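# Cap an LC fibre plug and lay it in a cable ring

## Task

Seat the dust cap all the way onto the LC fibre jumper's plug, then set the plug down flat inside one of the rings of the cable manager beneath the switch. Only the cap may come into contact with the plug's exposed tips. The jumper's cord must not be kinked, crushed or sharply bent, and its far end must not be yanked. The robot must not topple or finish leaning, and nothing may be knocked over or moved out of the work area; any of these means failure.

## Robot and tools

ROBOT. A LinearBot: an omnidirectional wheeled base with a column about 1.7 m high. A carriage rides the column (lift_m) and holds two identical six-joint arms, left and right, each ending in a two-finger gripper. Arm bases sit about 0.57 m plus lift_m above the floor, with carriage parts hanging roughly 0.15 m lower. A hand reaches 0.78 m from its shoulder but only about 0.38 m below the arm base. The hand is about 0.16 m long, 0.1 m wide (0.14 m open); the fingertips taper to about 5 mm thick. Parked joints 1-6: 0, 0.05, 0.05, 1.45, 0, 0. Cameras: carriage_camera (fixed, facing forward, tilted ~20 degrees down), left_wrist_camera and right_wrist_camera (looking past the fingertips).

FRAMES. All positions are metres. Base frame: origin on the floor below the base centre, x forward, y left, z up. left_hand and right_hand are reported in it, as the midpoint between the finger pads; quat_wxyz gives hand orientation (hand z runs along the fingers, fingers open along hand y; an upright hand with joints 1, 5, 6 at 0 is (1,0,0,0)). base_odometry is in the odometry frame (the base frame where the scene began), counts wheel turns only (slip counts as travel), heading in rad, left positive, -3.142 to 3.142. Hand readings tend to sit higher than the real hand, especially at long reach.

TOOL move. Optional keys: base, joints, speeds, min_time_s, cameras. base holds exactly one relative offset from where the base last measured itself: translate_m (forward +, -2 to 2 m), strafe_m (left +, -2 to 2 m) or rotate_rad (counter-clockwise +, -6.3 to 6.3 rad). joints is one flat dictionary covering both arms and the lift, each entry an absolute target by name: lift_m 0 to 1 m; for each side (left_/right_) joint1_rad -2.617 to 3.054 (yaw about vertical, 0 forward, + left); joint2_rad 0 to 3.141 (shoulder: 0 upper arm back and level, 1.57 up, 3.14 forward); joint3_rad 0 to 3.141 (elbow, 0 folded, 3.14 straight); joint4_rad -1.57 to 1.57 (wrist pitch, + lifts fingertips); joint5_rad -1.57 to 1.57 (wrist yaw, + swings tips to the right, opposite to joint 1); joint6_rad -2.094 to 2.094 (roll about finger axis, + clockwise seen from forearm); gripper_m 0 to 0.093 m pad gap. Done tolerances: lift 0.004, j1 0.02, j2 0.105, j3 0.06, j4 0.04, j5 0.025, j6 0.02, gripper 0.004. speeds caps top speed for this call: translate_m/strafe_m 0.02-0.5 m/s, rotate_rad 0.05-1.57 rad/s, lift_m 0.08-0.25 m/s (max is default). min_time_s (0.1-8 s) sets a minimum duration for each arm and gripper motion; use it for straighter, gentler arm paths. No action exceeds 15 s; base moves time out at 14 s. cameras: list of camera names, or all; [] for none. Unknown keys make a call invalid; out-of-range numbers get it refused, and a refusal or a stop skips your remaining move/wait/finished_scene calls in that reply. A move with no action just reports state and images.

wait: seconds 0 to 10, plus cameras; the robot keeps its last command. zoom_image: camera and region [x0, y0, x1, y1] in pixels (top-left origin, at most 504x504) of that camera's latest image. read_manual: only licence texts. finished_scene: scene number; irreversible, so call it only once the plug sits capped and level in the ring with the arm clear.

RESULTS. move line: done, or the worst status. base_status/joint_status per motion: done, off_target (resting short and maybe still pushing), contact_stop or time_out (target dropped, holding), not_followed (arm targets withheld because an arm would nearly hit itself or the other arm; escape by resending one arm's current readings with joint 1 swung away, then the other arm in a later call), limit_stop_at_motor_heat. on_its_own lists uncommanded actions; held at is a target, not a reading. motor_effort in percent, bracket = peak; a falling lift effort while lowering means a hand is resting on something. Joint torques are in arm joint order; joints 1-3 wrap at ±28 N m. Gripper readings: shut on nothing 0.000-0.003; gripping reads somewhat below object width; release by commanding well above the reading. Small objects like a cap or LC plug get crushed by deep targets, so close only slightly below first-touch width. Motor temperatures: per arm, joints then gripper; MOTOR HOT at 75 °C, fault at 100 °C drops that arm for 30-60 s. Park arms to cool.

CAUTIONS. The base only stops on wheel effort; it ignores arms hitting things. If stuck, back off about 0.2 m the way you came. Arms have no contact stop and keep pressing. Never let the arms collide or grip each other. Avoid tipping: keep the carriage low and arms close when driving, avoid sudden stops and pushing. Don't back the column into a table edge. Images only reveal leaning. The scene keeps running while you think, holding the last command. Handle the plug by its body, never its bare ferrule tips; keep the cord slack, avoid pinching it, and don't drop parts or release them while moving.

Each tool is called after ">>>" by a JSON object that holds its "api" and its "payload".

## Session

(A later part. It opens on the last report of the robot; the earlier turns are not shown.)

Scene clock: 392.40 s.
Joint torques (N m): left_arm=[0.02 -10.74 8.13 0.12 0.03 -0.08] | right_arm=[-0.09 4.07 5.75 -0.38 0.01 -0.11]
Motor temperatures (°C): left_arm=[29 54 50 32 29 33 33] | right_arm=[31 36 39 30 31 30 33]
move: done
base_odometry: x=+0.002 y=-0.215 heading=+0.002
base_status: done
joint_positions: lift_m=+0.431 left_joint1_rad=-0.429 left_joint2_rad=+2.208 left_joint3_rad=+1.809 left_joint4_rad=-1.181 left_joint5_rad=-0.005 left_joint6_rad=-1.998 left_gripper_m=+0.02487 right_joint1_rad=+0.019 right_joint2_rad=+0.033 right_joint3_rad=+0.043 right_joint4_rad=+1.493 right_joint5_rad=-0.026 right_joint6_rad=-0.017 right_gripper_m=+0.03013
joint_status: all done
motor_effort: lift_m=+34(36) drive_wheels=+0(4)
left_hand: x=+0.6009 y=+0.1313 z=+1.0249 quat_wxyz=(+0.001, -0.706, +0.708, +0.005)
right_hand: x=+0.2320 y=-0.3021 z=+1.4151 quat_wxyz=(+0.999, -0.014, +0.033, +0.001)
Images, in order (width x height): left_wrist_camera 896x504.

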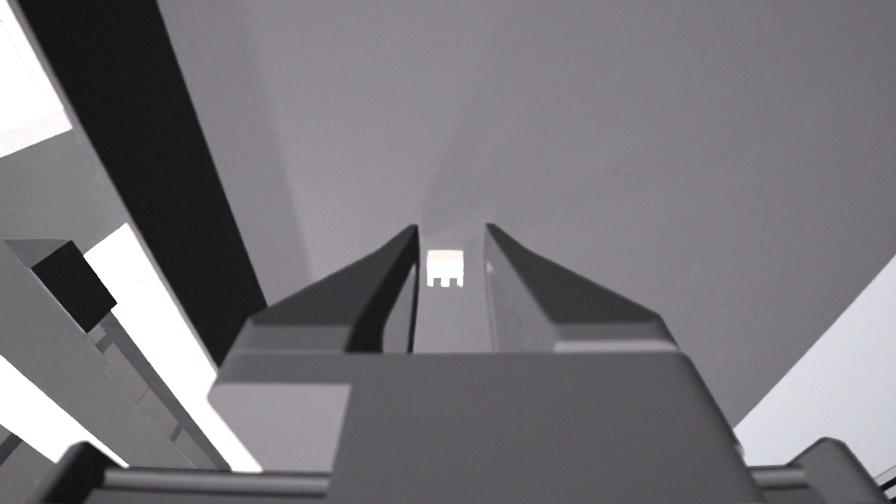

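>>> {"api": "move", "payload": {"base": {"strafe_m":-0.0045}, "speeds": {"strafe_m":0.02,"lift_m":0.08}, "joints": {"lift_m":0.4297}, "cameras": ["left_wrist_camera"]}}

>>> {"api": "zoom_image", "payload": {"camera": "left_wrist_camera", "region": [350, 130, 550, 330]}}

>>> {"api": "move", "payload": {"joints": {"left_gripper_m":0.0083}, "min_time_s": 3, "cameras": ["left_wrist_camera"]}}

>>> {"api": "zoom_image", "payload": {"camera": "left_wrist_camera", "region": [350, 130, 550, 330]}}

Scene clock: 408.33 s.
Joint torques (N m): left_arm=[-0.01 -10.7 8.13 0.12 0.03 -0.09] | right_arm=[-0.06 4.08 5.71 -0.38 0.01 -0.11]
Motor temperatures (°C): left_arm=[29 57 50 32 29 33 33] | right_arm=[31 36 40 30 31 30 33]
move: done
base_odometry: x=+0.002 y=-0.220 heading=+0.002
base_status: done
joint_positions: lift_m=+0.430 left_joint1_rad=-0.429 left_joint2_rad=+2.208 left_joint3_rad=+1.809 left_joint4_rad=-1.181 left_joint5_rad=-0.005 left_joint6_rad=-1.998 left_gripper_m=+0.02487 right_joint1_rad=+0.019 right_joint2_rad=+0.033 right_joint3_rad=+0.043 right_joint4_rad=+1.493 right_joint5_rad=-0.026 right_joint6_rad=-0.017 right_gripper_m=+0.03013
joint_status: all done
motor_effort: lift_m=+33(34) drive_wheels=+4(6)
left_hand: x=+0.6009 y=+0.1313 z=+1.0237 quat_wxyz=(+0.001, -0.706, +0.708, +0.005)
right_hand: x=+0.2320 y=-0.3021 z=+1.4139 quat_wxyz=(+0.999, -0.014, +0.033, +0.001)
Images, in order (width x height): left_wrist_camera 896x504.

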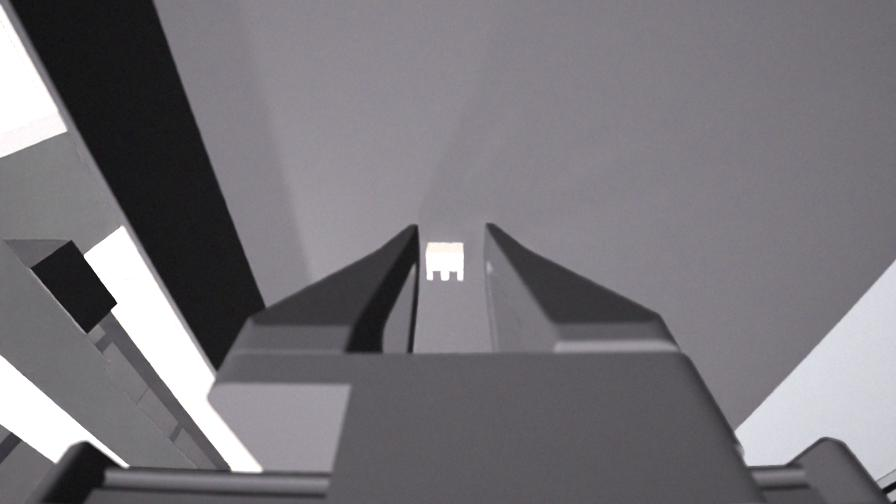

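Scaled by 2.520 from the camera's image (finer frame: 1280x720).

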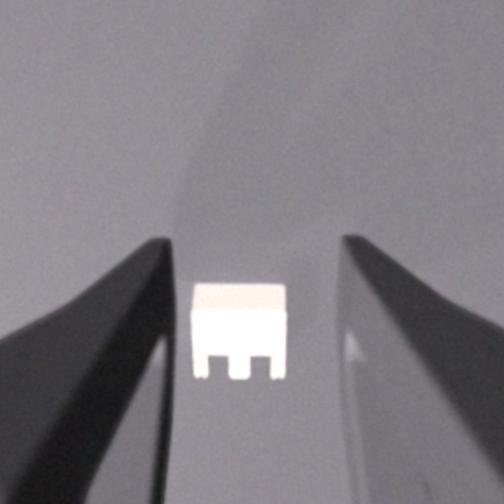

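Scene clock: 411.63 s.
Joint torques (N m): left_arm=[0.01 -10.7 8.17 0.12 0.03 -0.08] | right_arm=[-0.05 4.08 5.74 -0.38 0.01 -0.11]
Motor temperatures (°C): left_arm=[29 57 50 32 29 33 33] | right_arm=[31 36 40 30 31 30 33]
move: done
base_odometry: x=+0.002 y=-0.220 heading=+0.002
base_status: not commanded
joint_positions: lift_m=+0.430 left_joint1_rad=-0.429 left_joint2_rad=+2.208 left_joint3_rad=+1.809 left_joint4_rad=-1.181 left_joint5_rad=-0.005 left_joint6_rad=-1.998 left_gripper_m=+0.01033 right_joint1_rad=+0.019 right_joint2_rad=+0.033 right_joint3_rad=+0.043 right_joint4_rad=+1.493 right_joint5_rad=-0.026 right_joint6_rad=-0.017 right_gripper_m=+0.03013
joint_status: all done
motor_effort: lift_m=+33(33) drive_wheels=+1(7)
left_hand: x=+0.6009 y=+0.1313 z=+1.0237 quat_wxyz=(+0.001, -0.706, +0.708, +0.005)
right_hand: x=+0.2320 y=-0.3021 z=+1.4139 quat_wxyz=(+0.999, -0.014, +0.033, +0.001)
Images, in order (width x height): left_wrist_camera 896x504.

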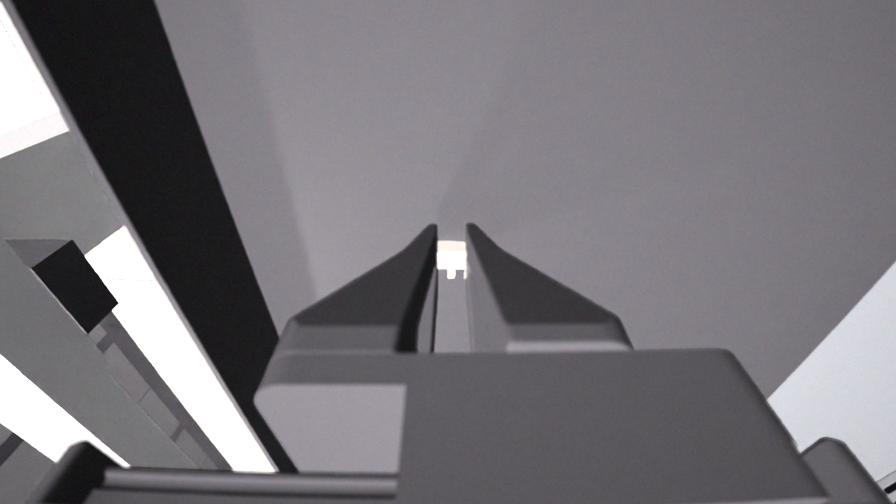

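Scaled by 2.520 from the camera's image (finer frame: 1280x720).

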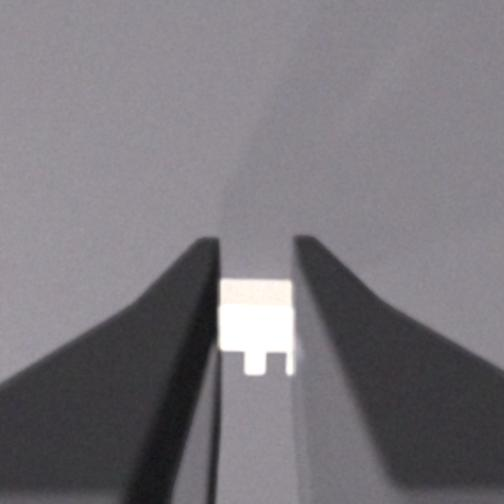

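>>> {"api": "move", "payload": {"joints": {"lift_m":0.47}, "speeds": {"lift_m":0.08}, "cameras": ["left_wrist_camera"]}}

>>> {"api": "zoom_image", "payload": {"camera": "left_wrist_camera", "region": [410, 210, 490, 290]}}

Scene clock: 417.97 s.
Joint torques (N m): left_arm=[0.03 -10.8 8.17 0.12 0.03 -0.09] | right_arm=[-0.03 4.08 5.72 -0.37 0.01 -0.11]
Motor temperatures (°C): left_arm=[29 57 50 32 29 33 33] | right_arm=[31 36 40 30 31 30 33]
move: done
base_odometry: x=+0.002 y=-0.220 heading=+0.002
base_status: not commanded
joint_positions: lift_m=+0.470 left_joint1_rad=-0.429 left_joint2_rad=+2.209 left_joint3_rad=+1.809 left_joint4_rad=-1.181 left_joint5_rad=-0.005 left_joint6_rad=-1.998 left_gripper_m=+0.01033 right_joint1_rad=+0.019 right_joint2_rad=+0.033 right_joint3_rad=+0.043 right_joint4_rad=+1.493 right_joint5_rad=-0.026 right_joint6_rad=-0.017 right_gripper_m=+0.03013
joint_status: all done
motor_effort: lift_m=+35(44) drive_wheels=+3(4)
left_hand: x=+0.6009 y=+0.1313 z=+1.0636 quat_wxyz=(+0.000, -0.706, +0.708, +0.006)
right_hand: x=+0.2320 y=-0.3021 z=+1.4540 quat_wxyz=(+0.999, -0.014, +0.033, +0.001)
Images, in order (width x height): left_wrist_camera 896x504.

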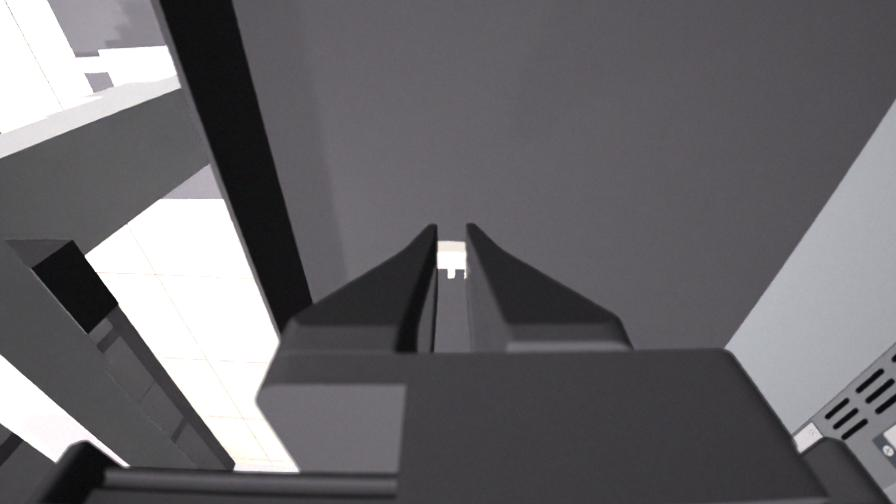

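Scaled by 6.300 from the camera's image (finer frame: 1280x720).

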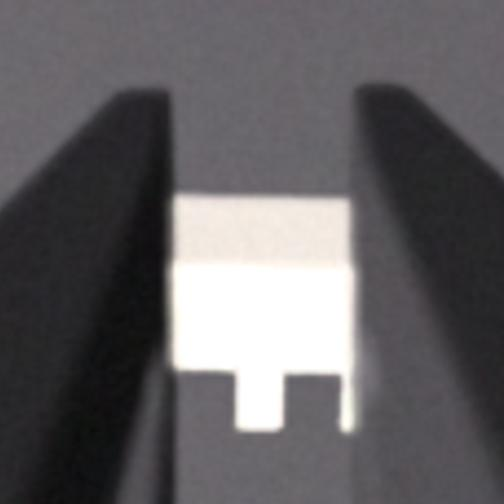

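>>> {"api": "move", "payload": {"joints": {"left_joint1_rad":-0.43,"left_joint2_rad":1.5,"left_joint3_rad":1.1,"left_joint4_rad":-1.17,"left_joint5_rad":0.0,"left_joint6_rad":-2.008,"lift_m":0.56}, "min_time_s": 3, "base": {"strafe_m":0.05}, "speeds": {"strafe_m":0.06}, "cameras": ["left_wrist_camera","carriage_camera"]}}

>>> {"api": "zoom_image", "payload": {"camera": "carriage_camera", "region": [340, 200, 560, 340]}}

Scene clock: 438.73 s.
Joint torques (N m): left_arm=[-0.06 -7.1 5.48 0.18 0.03 -0.09] | right_arm=[-0.01 4.08 5.75 -0.38 0.02 -0.11]
Motor temperatures (°C): left_arm=[29 57 50 32 29 33 34] | right_arm=[31 36 40 30 31 30 33]
move: done
base_odometry: x=+0.002 y=-0.170 heading=+0.002
base_status: done
joint_positions: lift_m=+0.560 left_joint1_rad=-0.429 left_joint2_rad=+1.525 left_joint3_rad=+1.115 left_joint4_rad=-1.178 left_joint5_rad=-0.005 left_joint6_rad=-1.998 left_gripper_m=+0.01033 right_joint1_rad=+0.018 right_joint2_rad=+0.033 right_joint3_rad=+0.043 right_joint4_rad=+1.493 right_joint5_rad=-0.026 right_joint6_rad=-0.017 right_gripper_m=+0.03013
joint_status: all done
motor_effort: lift_m=+36(44) drive_wheels=+1(8)
left_hand: x=+0.4449 y=+0.2029 z=+1.2027 quat_wxyz=(-0.001, -0.707, +0.708, +0.009)
right_hand: x=+0.2320 y=-0.3021 z=+1.5440 quat_wxyz=(+0.999, -0.014, +0.033, +0.001)
pictures: carriage_camera, left_wrist_camera
Images, in order (width x height): carriage_camera 896x504, left_wrist_camera 896x504.

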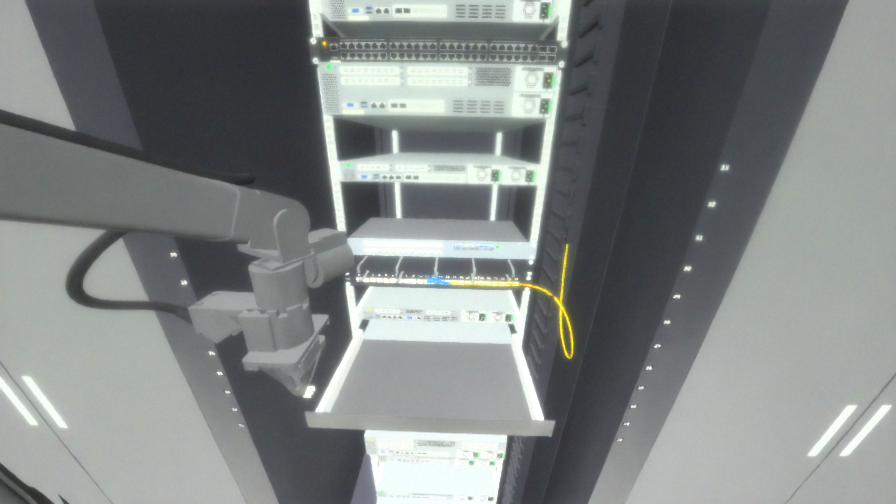

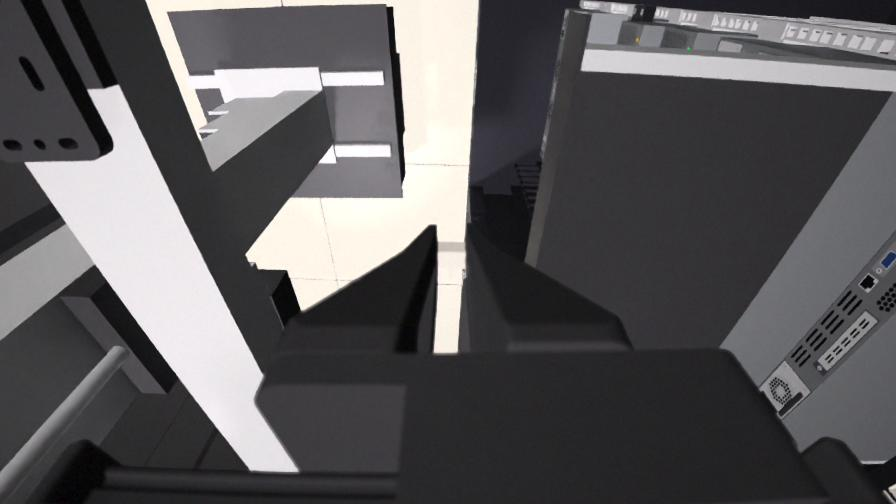

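Scaled by 2.291 from the camera's image (finer frame: 1280x720).

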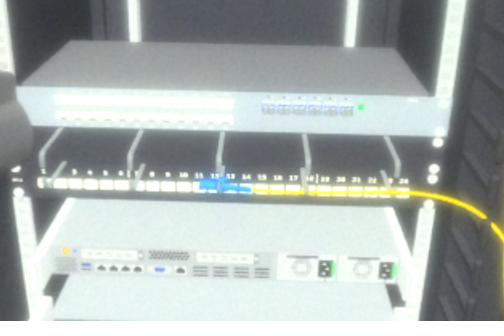

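>>> {"api": "move", "payload": {"joints": {"right_joint1_rad":0.5,"right_joint2_rad":1.1,"right_joint3_rad":0.35,"right_joint4_rad":0.9,"right_joint5_rad":0.3,"right_joint6_rad":-0.8}, "min_time_s": 2.5, "cameras": []}}

>>> {"api": "move", "payload": {"joints": {"right_joint1_rad":0.868,"right_joint2_rad":1.958,"right_joint3_rad":0.68,"right_joint4_rad":1.283,"right_joint5_rad":0.467,"right_joint6_rad":-1.577}, "min_time_s": 2.5}}

>>> {"api": "zoom_image", "payload": {"camera": "right_wrist_camera", "region": [348, 52, 648, 352]}}

Scene clock: 451.47 s.
Joint torques (N m): left_arm=[-0.06 -7.05 5.5 0.17 0.03 -0.08] | right_arm=[0.54 -2.28 9.35 2.37 0.12 -0.17]
move: done
base_odometry: x=+0.002 y=-0.170 heading=+0.002
base_status: not commanded
joint_positions: lift_m=+0.560 left_joint1_rad=-0.429 left_joint2_rad=+1.525 left_joint3_rad=+1.115 left_joint4_rad=-1.178 left_joint5_rad=-0.005 left_joint6_rad=-1.998 left_gripper_m=+0.01032 right_joint1_rad=+0.494 right_joint2_rad=+1.093 right_joint3_rad=+0.325 right_joint4_rad=+0.917 right_joint5_rad=+0.289 right_joint6_rad=-0.789 right_gripper_m=+0.03013
joint_status: all done
motor_effort: lift_m=+36(36) drive_wheels=+2(5)
left_hand: x=+0.4449 y=+0.2029 z=+1.2027 quat_wxyz=(-0.001, -0.707, +0.708, +0.009)
right_hand: x=+0.5489 y=-0.1827 z=+1.3704 quat_wxyz=(+0.728, -0.299, +0.583, -0.203)

Scene clock: 454.27 s.
Joint torques (N m): left_arm=[-0.05 -7.06 5.49 0.18 0.03 -0.08] | right_arm=[0.51 -7.8 6.68 2.63 0.1 -0.12]
move: done
base_odometry: x=+0.002 y=-0.170 heading=+0.002
base_status: not commanded
joint_positions: lift_m=+0.560 left_joint1_rad=-0.429 left_joint2_rad=+1.525 left_joint3_rad=+1.115 left_joint4_rad=-1.178 left_joint5_rad=-0.005 left_joint6_rad=-1.998 left_gripper_m=+0.01032 right_joint1_rad=+0.862 right_joint2_rad=+1.944 right_joint3_rad=+0.661 right_joint4_rad=+1.281 right_joint5_rad=+0.457 right_joint6_rad=-1.565 right_gripper_m=+0.03013
joint_status: all done
motor_effort: lift_m=+35(36) drive_wheels=-1(5)
left_hand: x=+0.4449 y=+0.2029 z=+1.2027 quat_wxyz=(-0.001, -0.707, +0.708, +0.009)
right_hand: x=+0.5797 y=+0.0018 z=+1.2549 quat_wxyz=(+0.591, -0.590, +0.391, -0.387)
pictures: carriage_camera, left_wrist_camera, right_wrist_camera
Images, in order (width x height): carriage_camera 896x504, left_wrist_camera 896x504, right_wrist_camera 896x504.

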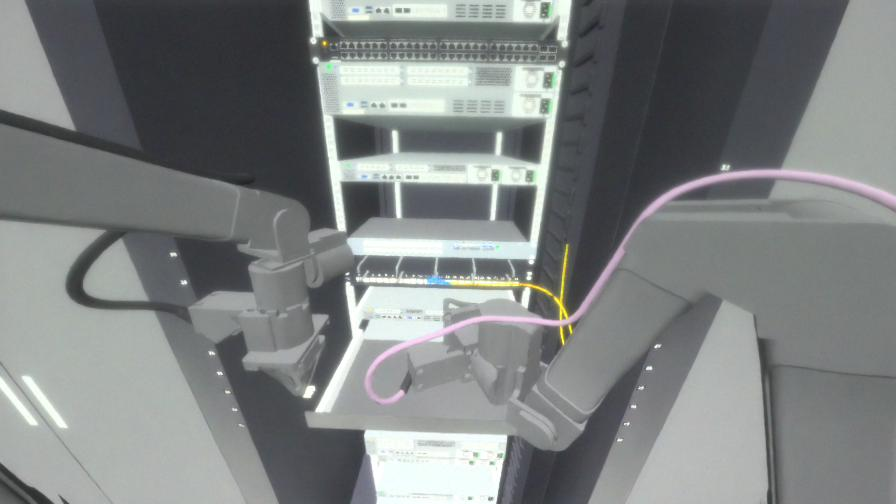

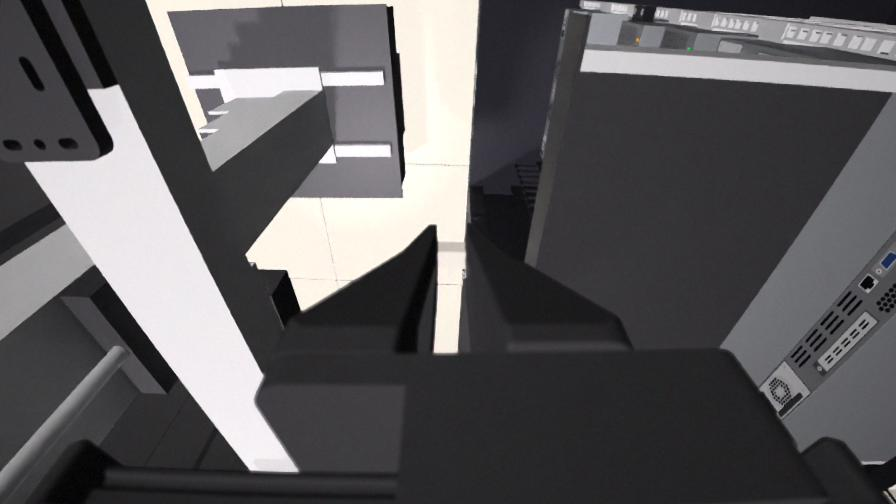

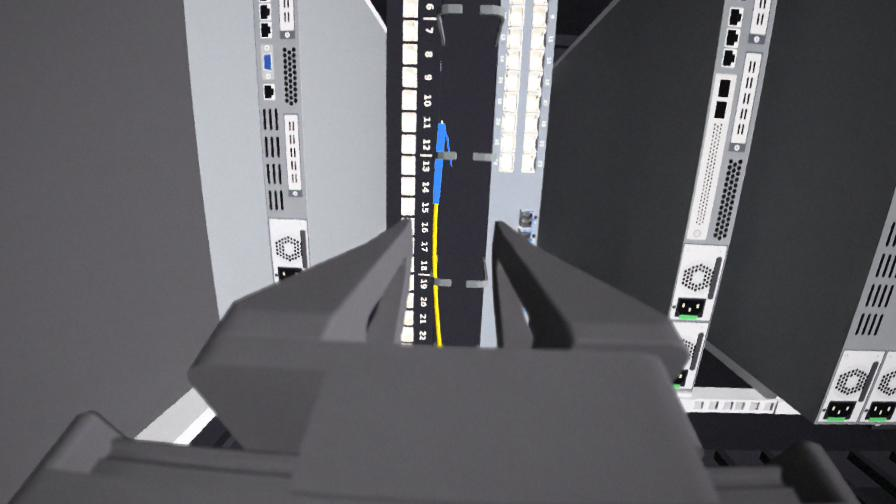

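Scaled by 1.680 from the camera's image (finer frame: 1280x720).

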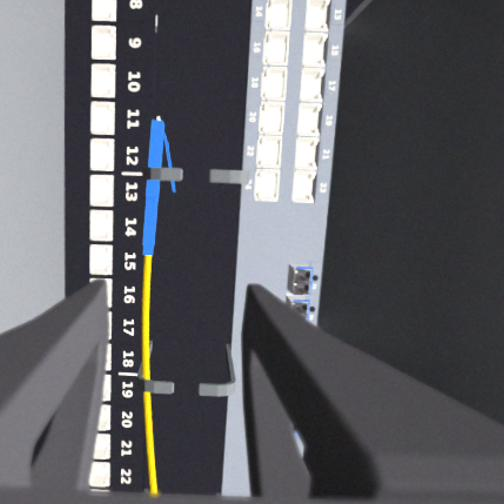

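>>> {"api": "zoom_image", "payload": {"camera": "right_wrist_camera", "region": [400, 105, 510, 215]}}

Scaled by 4.582 from the camera's image (finer frame: 1280x720).

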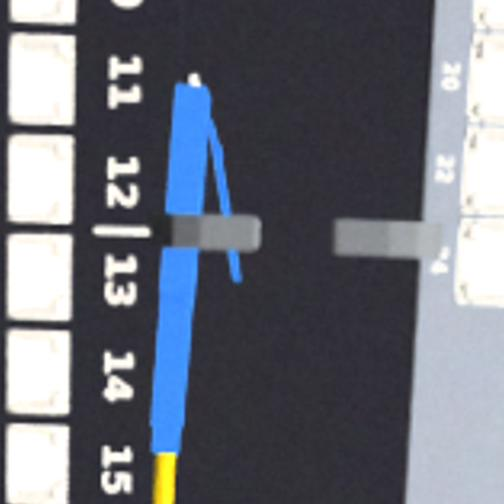

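>>> {"api": "move", "payload": {"base": {"strafe_m":0.0135}, "joints": {"lift_m":0.554}, "speeds": {"strafe_m":0.03,"lift_m":0.08}, "cameras": []}}

>>> {"api": "move", "payload": {"base": {"translate_m":0.11}, "speeds": {"translate_m":0.08}, "cameras": ["right_wrist_camera","carriage_camera"]}}

>>> {"api": "zoom_image", "payload": {"camera": "right_wrist_camera", "region": [348, 52, 648, 352]}}

Scene clock: 482.13 s.
Joint torques (N m): left_arm=[-0.02 -6.78 5.71 0.16 0.02 -0.08] | right_arm=[0.21 -8.13 6.34 2.57 0.09 -0.12]
Motor temperatures (°C): left_arm=[29 51 46 31 29 33 34] | right_arm=[31 39 41 39 31 30 33]
move: done
base_odometry: x=+0.002 y=-0.156 heading=+0.003
base_status: done
joint_positions: lift_m=+0.554 left_joint1_rad=-0.429 left_joint2_rad=+1.521 left_joint3_rad=+1.112 left_joint4_rad=-1.177 left_joint5_rad=-0.004 left_joint6_rad=-1.998 left_gripper_m=+0.01032 right_joint1_rad=+0.865 right_joint2_rad=+1.947 right_joint3_rad=+0.665 right_joint4_rad=+1.287 right_joint5_rad=+0.459 right_joint6_rad=-1.567 right_gripper_m=+0.03013
joint_status: all done
motor_effort: lift_m=+34(35) drive_wheels=+0(11)
left_hand: x=+0.4445 y=+0.2027 z=+1.1971 quat_wxyz=(-0.001, -0.706, +0.708, +0.008)
right_hand: x=+0.5796 y=+0.0031 z=+1.2506 quat_wxyz=(+0.593, -0.588, +0.390, -0.388)

Scene clock: 484.27 s.
Joint torques (N m): left_arm=[0.01 -6.68 5.75 0.14 0.02 -0.08] | right_arm=[0.12 -8.17 6.34 2.55 0.08 -0.12]
move: done
base_odometry: x=+0.112 y=-0.156 heading=+0.003
base_status: done
joint_positions: lift_m=+0.554 left_joint1_rad=-0.429 left_joint2_rad=+1.520 left_joint3_rad=+1.112 left_joint4_rad=-1.176 left_joint5_rad=-0.004 left_joint6_rad=-1.998 left_gripper_m=+0.01032 right_joint1_rad=+0.866 right_joint2_rad=+1.947 right_joint3_rad=+0.665 right_joint4_rad=+1.287 right_joint5_rad=+0.460 right_joint6_rad=-1.567 right_gripper_m=+0.03013
joint_status: not commanded
motor_effort: lift_m=+34(34) drive_wheels=+1(9)
left_hand: x=+0.4446 y=+0.2027 z=+1.1972 quat_wxyz=(+0.000, -0.706, +0.708, +0.007)
right_hand: x=+0.5793 y=+0.0034 z=+1.2506 quat_wxyz=(+0.593, -0.588, +0.390, -0.388)
pictures: carriage_camera, right_wrist_camera
Images, in order (width x height): carriage_camera 896x504, right_wrist_camera 896x504.

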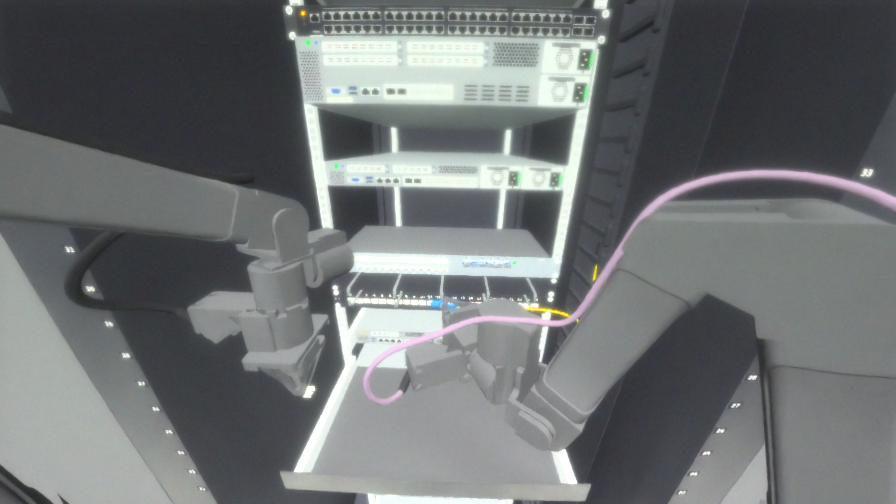

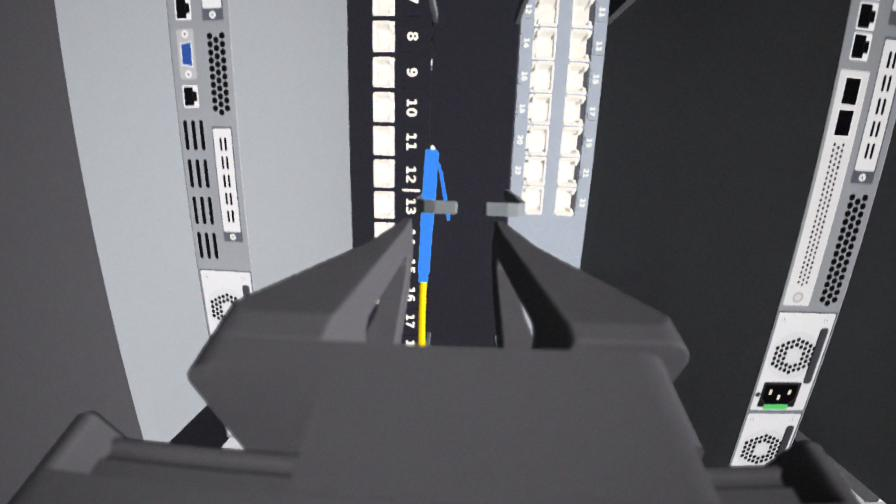

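Scaled by 1.680 from the camera's image (finer frame: 1280x720).

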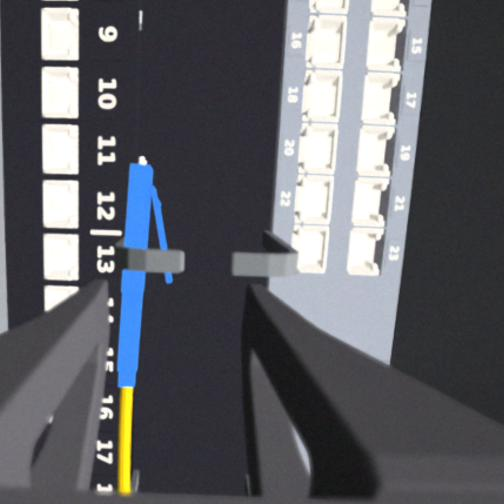

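>>> {"api": "move", "payload": {"joints": {"lift_m":0.544}, "speeds": {"lift_m":0.08}, "cameras": ["right_wrist_camera"]}}

>>> {"api": "zoom_image", "payload": {"camera": "right_wrist_camera", "region": [348, 52, 648, 352]}}

Scene clock: 488.37 s.
Joint torques (N m): left_arm=[0.05 -6.41 5.91 0.15 0.02 -0.09] | right_arm=[0.2 -8.47 6.16 2.58 0.07 -0.11]
move: done
base_odometry: x=+0.112 y=-0.156 heading=+0.003
base_status: not commanded
joint_positions: lift_m=+0.544 left_joint1_rad=-0.429 left_joint2_rad=+1.517 left_joint3_rad=+1.110 left_joint4_rad=-1.175 left_joint5_rad=-0.004 left_joint6_rad=-1.998 left_gripper_m=+0.01032 right_joint1_rad=+0.866 right_joint2_rad=+1.950 right_joint3_rad=+0.667 right_joint4_rad=+1.288 right_joint5_rad=+0.460 right_joint6_rad=-1.568 right_gripper_m=+0.03013
joint_status: all done
motor_effort: lift_m=+34(36) drive_wheels=+1(5)
left_hand: x=+0.4443 y=+0.2029 z=+1.1873 quat_wxyz=(+0.000, -0.706, +0.708, +0.007)
right_hand: x=+0.5797 y=+0.0037 z=+1.2399 quat_wxyz=(+0.593, -0.588, +0.390, -0.388)
Images, in order (width x height): right_wrist_camera 896x504.

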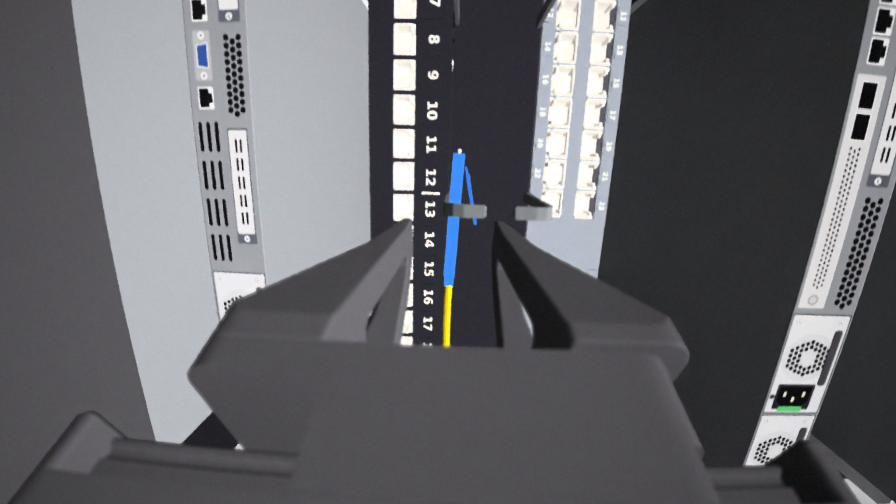

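Scaled by 1.680 from the camera's image (finer frame: 1280x720).

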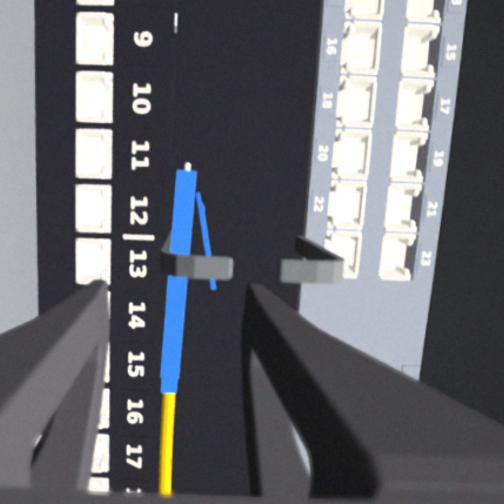

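>>> {"api": "move", "payload": {"base": {"strafe_m":-0.003}, "speeds": {"strafe_m":0.03}, "cameras": []}}

>>> {"api": "move", "payload": {"base": {"translate_m":0.02}, "speeds": {"translate_m":0.04}, "cameras": ["right_wrist_camera"]}}

>>> {"api": "zoom_image", "payload": {"camera": "right_wrist_camera", "region": [348, 102, 648, 402]}}

Scene clock: 498.70 s.
Joint torques (N m): left_arm=[0.09 -6.39 5.93 0.15 0.02 -0.09] | right_arm=[0.12 -8.4 6.22 2.56 0.07 -0.11]
move: done
base_odometry: x=+0.112 y=-0.159 heading=+0.003
base_status: done
joint_positions: lift_m=+0.544 left_joint1_rad=-0.430 left_joint2_rad=+1.517 left_joint3_rad=+1.110 left_joint4_rad=-1.174 left_joint5_rad=-0.003 left_joint6_rad=-1.998 left_gripper_m=+0.01032 right_joint1_rad=+0.866 right_joint2_rad=+1.950 right_joint3_rad=+0.667 right_joint4_rad=+1.288 right_joint5_rad=+0.461 right_joint6_rad=-1.568 right_gripper_m=+0.03013
joint_status: not commanded
motor_effort: lift_m=+34(34) drive_wheels=+1(8)
left_hand: x=+0.4443 y=+0.2023 z=+1.1873 quat_wxyz=(-0.001, -0.706, +0.708, +0.006)
right_hand: x=+0.5798 y=+0.0035 z=+1.2399 quat_wxyz=(+0.592, -0.588, +0.390, -0.389)

Scene clock: 499.67 s.
Joint torques (N m): left_arm=[0.13 -6.41 5.93 0.14 0.02 -0.08] | right_arm=[0.14 -8.39 6.16 2.55 0.05 -0.11]
move: done
base_odometry: x=+0.132 y=-0.159 heading=+0.003
base_status: done
joint_positions: lift_m=+0.544 left_joint1_rad=-0.431 left_joint2_rad=+1.517 left_joint3_rad=+1.110 left_joint4_rad=-1.174 left_joint5_rad=-0.003 left_joint6_rad=-1.998 left_gripper_m=+0.01032 right_joint1_rad=+0.866 right_joint2_rad=+1.950 right_joint3_rad=+0.667 right_joint4_rad=+1.288 right_joint5_rad=+0.463 right_joint6_rad=-1.568 right_gripper_m=+0.03013
joint_status: not commanded
motor_effort: lift_m=+34(34) drive_wheels=+0(8)
left_hand: x=+0.4443 y=+0.2021 z=+1.1873 quat_wxyz=(-0.001, -0.706, +0.708, +0.006)
right_hand: x=+0.5798 y=+0.0034 z=+1.2399 quat_wxyz=(+0.592, -0.588, +0.390, -0.389)
Images, in order (width x height): right_wrist_camera 896x504.

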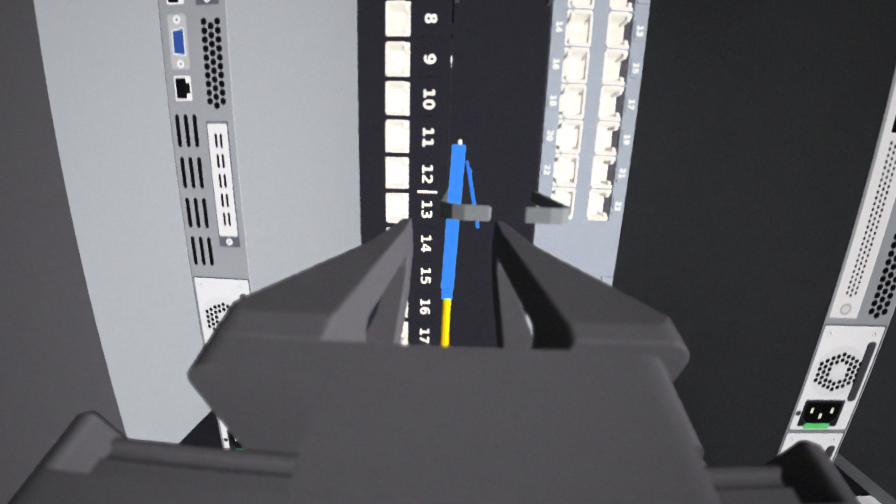

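Scaled by 1.680 from the camera's image (finer frame: 1280x720).

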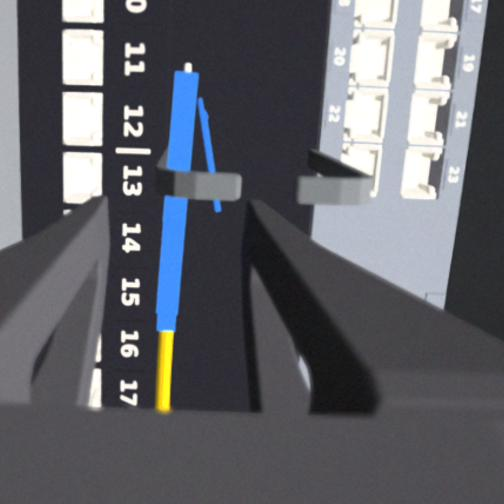

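>>> {"api": "move", "payload": {"base": {"translate_m":0.012}, "speeds": {"translate_m":0.04}, "joints": {"lift_m":0.5415}, "cameras": ["right_wrist_camera"]}}

>>> {"api": "zoom_image", "payload": {"camera": "right_wrist_camera", "region": [348, 102, 648, 402]}}

Scene clock: 515.20 s.
Joint torques (N m): left_arm=[0.13 -6.38 6.08 0.16 0.01 -0.09] | right_arm=[0.03 -8.53 6.16 2.57 0.04 -0.11]
move: done
base_odometry: x=+0.144 y=-0.159 heading=+0.003
base_status: done
joint_positions: lift_m=+0.542 left_joint1_rad=-0.431 left_joint2_rad=+1.516 left_joint3_rad=+1.108 left_joint4_rad=-1.174 left_joint5_rad=-0.003 left_joint6_rad=-1.998 left_gripper_m=+0.01032 right_joint1_rad=+0.867 right_joint2_rad=+1.951 right_joint3_rad=+0.667 right_joint4_rad=+1.289 right_joint5_rad=+0.463 right_joint6_rad=-1.568 right_gripper_m=+0.03013
joint_status: all done
motor_effort: lift_m=+33(36) drive_wheels=+2(10)
left_hand: x=+0.4441 y=+0.2022 z=+1.1848 quat_wxyz=(-0.001, -0.706, +0.708, +0.006)
right_hand: x=+0.5796 y=+0.0036 z=+1.2373 quat_wxyz=(+0.592, -0.588, +0.390, -0.389)
Images, in order (width x height): right_wrist_camera 896x504.

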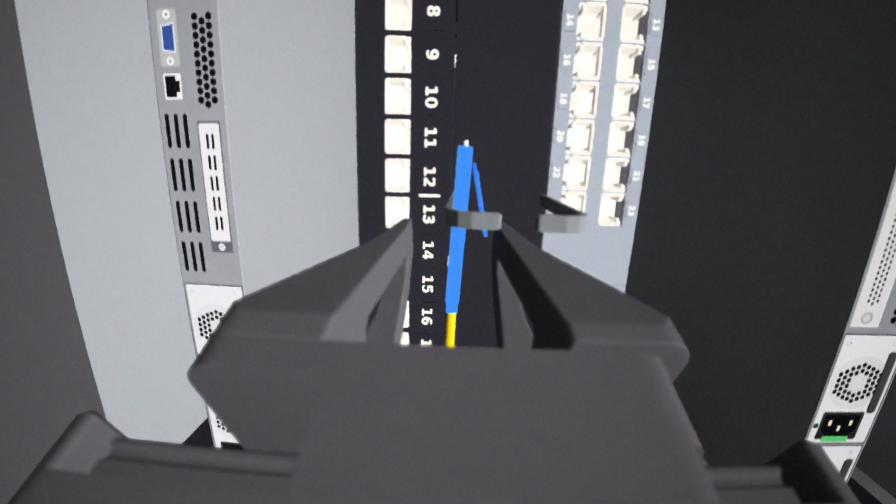

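Scaled by 1.680 from the camera's image (finer frame: 1280x720).

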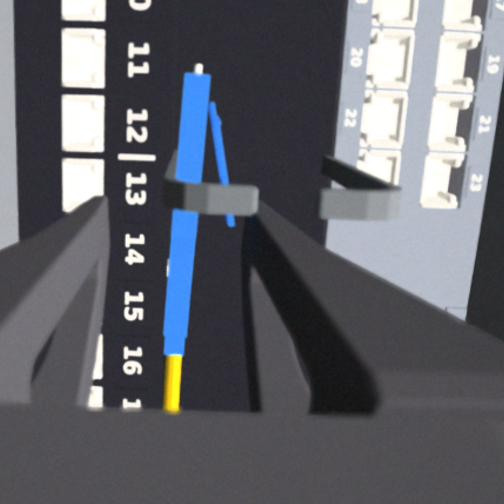

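>>> {"api": "move", "payload": {"base": {"translate_m":0.009}, "speeds": {"translate_m":0.04}, "cameras": ["right_wrist_camera"]}}

>>> {"api": "zoom_image", "payload": {"camera": "right_wrist_camera", "region": [348, 102, 648, 402]}}

Scene clock: 522.13 s.
Joint torques (N m): left_arm=[0.12 -6.32 6.02 0.14 0.01 -0.09] | right_arm=[0.02 -8.51 6.17 2.56 0.03 -0.11]
move: done
base_odometry: x=+0.153 y=-0.159 heading=+0.003
base_status: done
joint_positions: lift_m=+0.542 left_joint1_rad=-0.431 left_joint2_rad=+1.516 left_joint3_rad=+1.108 left_joint4_rad=-1.174 left_joint5_rad=-0.003 left_joint6_rad=-1.998 left_gripper_m=+0.01032 right_joint1_rad=+0.866 right_joint2_rad=+1.951 right_joint3_rad=+0.667 right_joint4_rad=+1.289 right_joint5_rad=+0.464 right_joint6_rad=-1.568 right_gripper_m=+0.03013
joint_status: not commanded
motor_effort: lift_m=+33(34) drive_wheels=+4(8)
left_hand: x=+0.4442 y=+0.2023 z=+1.1848 quat_wxyz=(-0.001, -0.706, +0.708, +0.005)
right_hand: x=+0.5800 y=+0.0031 z=+1.2373 quat_wxyz=(+0.592, -0.588, +0.391, -0.390)
Images, in order (width x height): right_wrist_camera 896x504.

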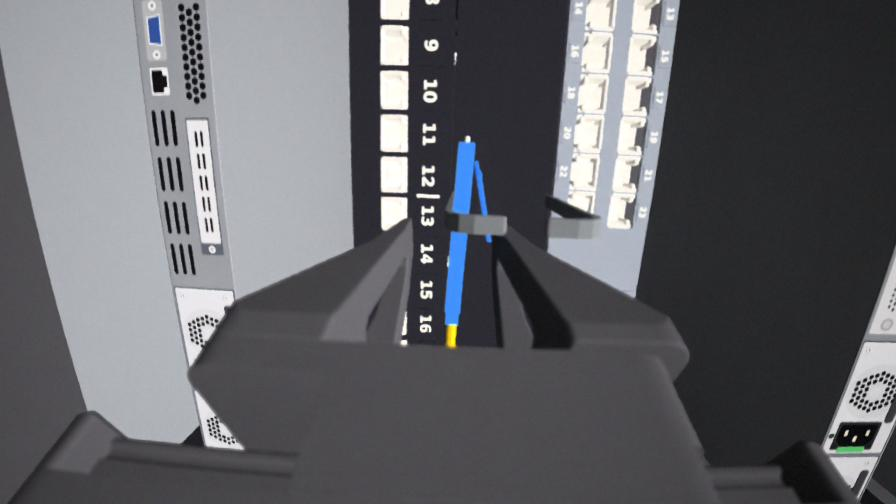

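Scaled by 1.680 from the camera's image (finer frame: 1280x720).

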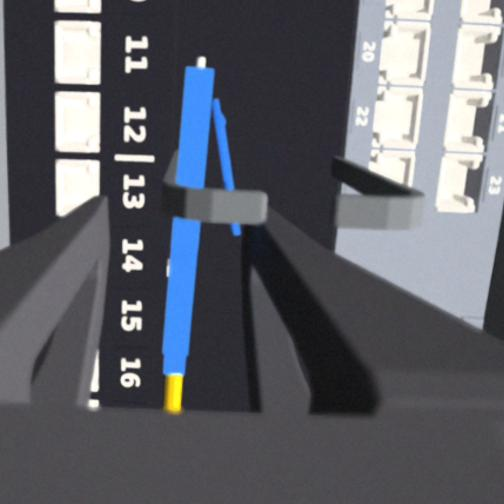

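>>> {"api": "move", "payload": {"joints": {"right_gripper_m":0.012}, "min_time_s": 2, "cameras": ["right_wrist_camera"]}}

>>> {"api": "zoom_image", "payload": {"camera": "right_wrist_camera", "region": [348, 102, 648, 402]}}

Scene clock: 531.77 s.
Joint torques (N m): left_arm=[0.12 -6.31 6.05 0.14 0.01 -0.08] | right_arm=[0.16 -8.5 6.16 2.46 0.04 -0.11]
move: done
base_odometry: x=+0.153 y=-0.159 heading=+0.003
base_status: not commanded
joint_positions: lift_m=+0.542 left_joint1_rad=-0.431 left_joint2_rad=+1.516 left_joint3_rad=+1.108 left_joint4_rad=-1.174 left_joint5_rad=-0.003 left_joint6_rad=-1.998 left_gripper_m=+0.01032 right_joint1_rad=+0.866 right_joint2_rad=+1.951 right_joint3_rad=+0.667 right_joint4_rad=+1.297 right_joint5_rad=+0.464 right_joint6_rad=-1.568 right_gripper_m=+0.01214
joint_status: all done
motor_effort: lift_m=+33(34) drive_wheels=+0(5)
left_hand: x=+0.4442 y=+0.2023 z=+1.1848 quat_wxyz=(-0.001, -0.706, +0.708, +0.005)
right_hand: x=+0.5800 y=+0.0031 z=+1.2392 quat_wxyz=(+0.595, -0.585, +0.390, -0.390)
Images, in order (width x height): right_wrist_camera 896x504.

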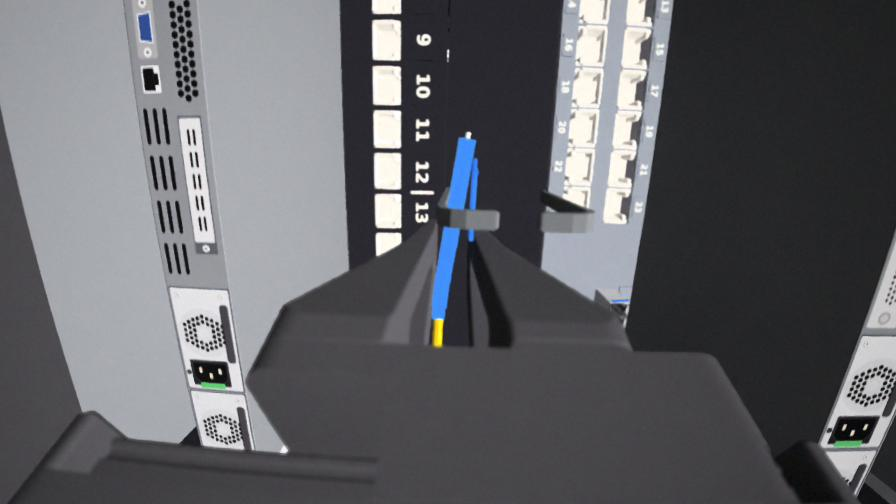

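Scaled by 1.680 from the camera's image (finer frame: 1280x720).

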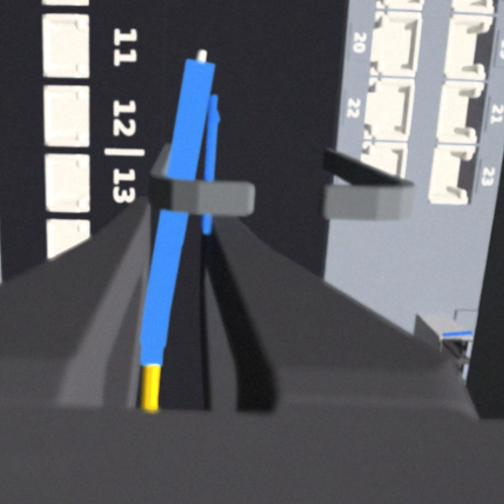

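>>> {"api": "move", "payload": {"joints": {"right_gripper_m":0.026}, "min_time_s": 1.5, "cameras": []}}

>>> {"api": "move", "payload": {"base": {"strafe_m":-0.007}, "speeds": {"strafe_m":0.03}, "cameras": ["right_wrist_camera"]}}

>>> {"api": "zoom_image", "payload": {"camera": "right_wrist_camera", "region": [348, 102, 648, 402]}}

Scene clock: 545.83 s.
Joint torques (N m): left_arm=[0.1 -6.35 6.06 0.14 0.01 -0.08] | right_arm=[0.13 -8.5 6.17 2.45 0.04 -0.11]
move: done
base_odometry: x=+0.153 y=-0.159 heading=+0.003
base_status: not commanded
joint_positions: lift_m=+0.542 left_joint1_rad=-0.431 left_joint2_rad=+1.516 left_joint3_rad=+1.108 left_joint4_rad=-1.174 left_joint5_rad=-0.003 left_joint6_rad=-1.998 left_gripper_m=+0.01032 right_joint1_rad=+0.866 right_joint2_rad=+1.951 right_joint3_rad=+0.667 right_joint4_rad=+1.297 right_joint5_rad=+0.464 right_joint6_rad=-1.568 right_gripper_m=+0.02586
joint_status: all done
motor_effort: lift_m=+34(34) drive_wheels=-3(4)
left_hand: x=+0.4442 y=+0.2023 z=+1.1848 quat_wxyz=(-0.001, -0.706, +0.708, +0.005)
right_hand: x=+0.5800 y=+0.0031 z=+1.2393 quat_wxyz=(+0.595, -0.584, +0.390, -0.390)

Scene clock: 546.50 s.
Joint torques (N m): left_arm=[0.14 -6.34 6.04 0.14 0.01 -0.08] | right_arm=[0.18 -8.49 6.16 2.45 0.03 -0.11]
move: done
base_odometry: x=+0.153 y=-0.166 heading=+0.003
base_status: done
joint_positions: lift_m=+0.542 left_joint1_rad=-0.431 left_joint2_rad=+1.516 left_joint3_rad=+1.108 left_joint4_rad=-1.174 left_joint5_rad=-0.003 left_joint6_rad=-1.998 left_gripper_m=+0.01032 right_joint1_rad=+0.866 right_joint2_rad=+1.951 right_joint3_rad=+0.667 right_joint4_rad=+1.297 right_joint5_rad=+0.465 right_joint6_rad=-1.568 right_gripper_m=+0.02586
joint_status: not commanded
motor_effort: lift_m=+34(34) drive_wheels=+4(8)
left_hand: x=+0.4442 y=+0.2023 z=+1.1848 quat_wxyz=(-0.001, -0.706, +0.708, +0.005)
right_hand: x=+0.5800 y=+0.0030 z=+1.2393 quat_wxyz=(+0.595, -0.584, +0.391, -0.390)
Images, in order (width x height): right_wrist_camera 896x504.

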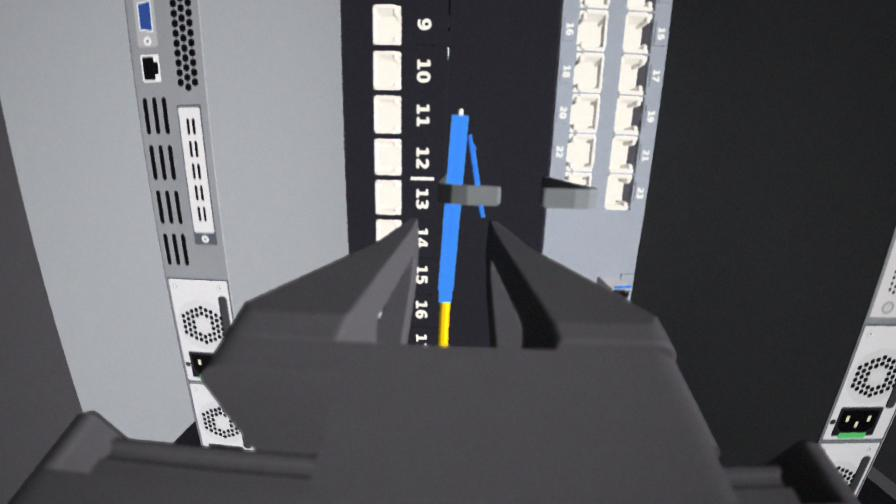

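Scaled by 1.680 from the camera's image (finer frame: 1280x720).

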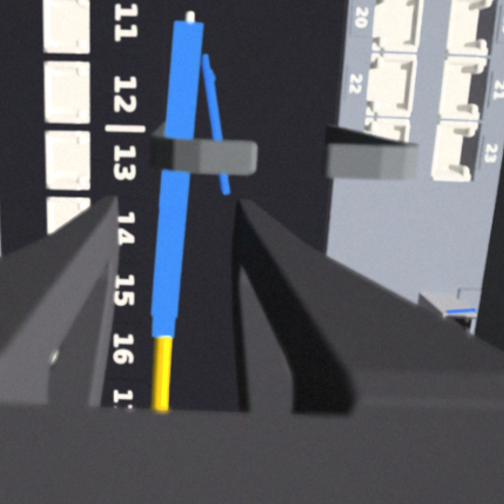

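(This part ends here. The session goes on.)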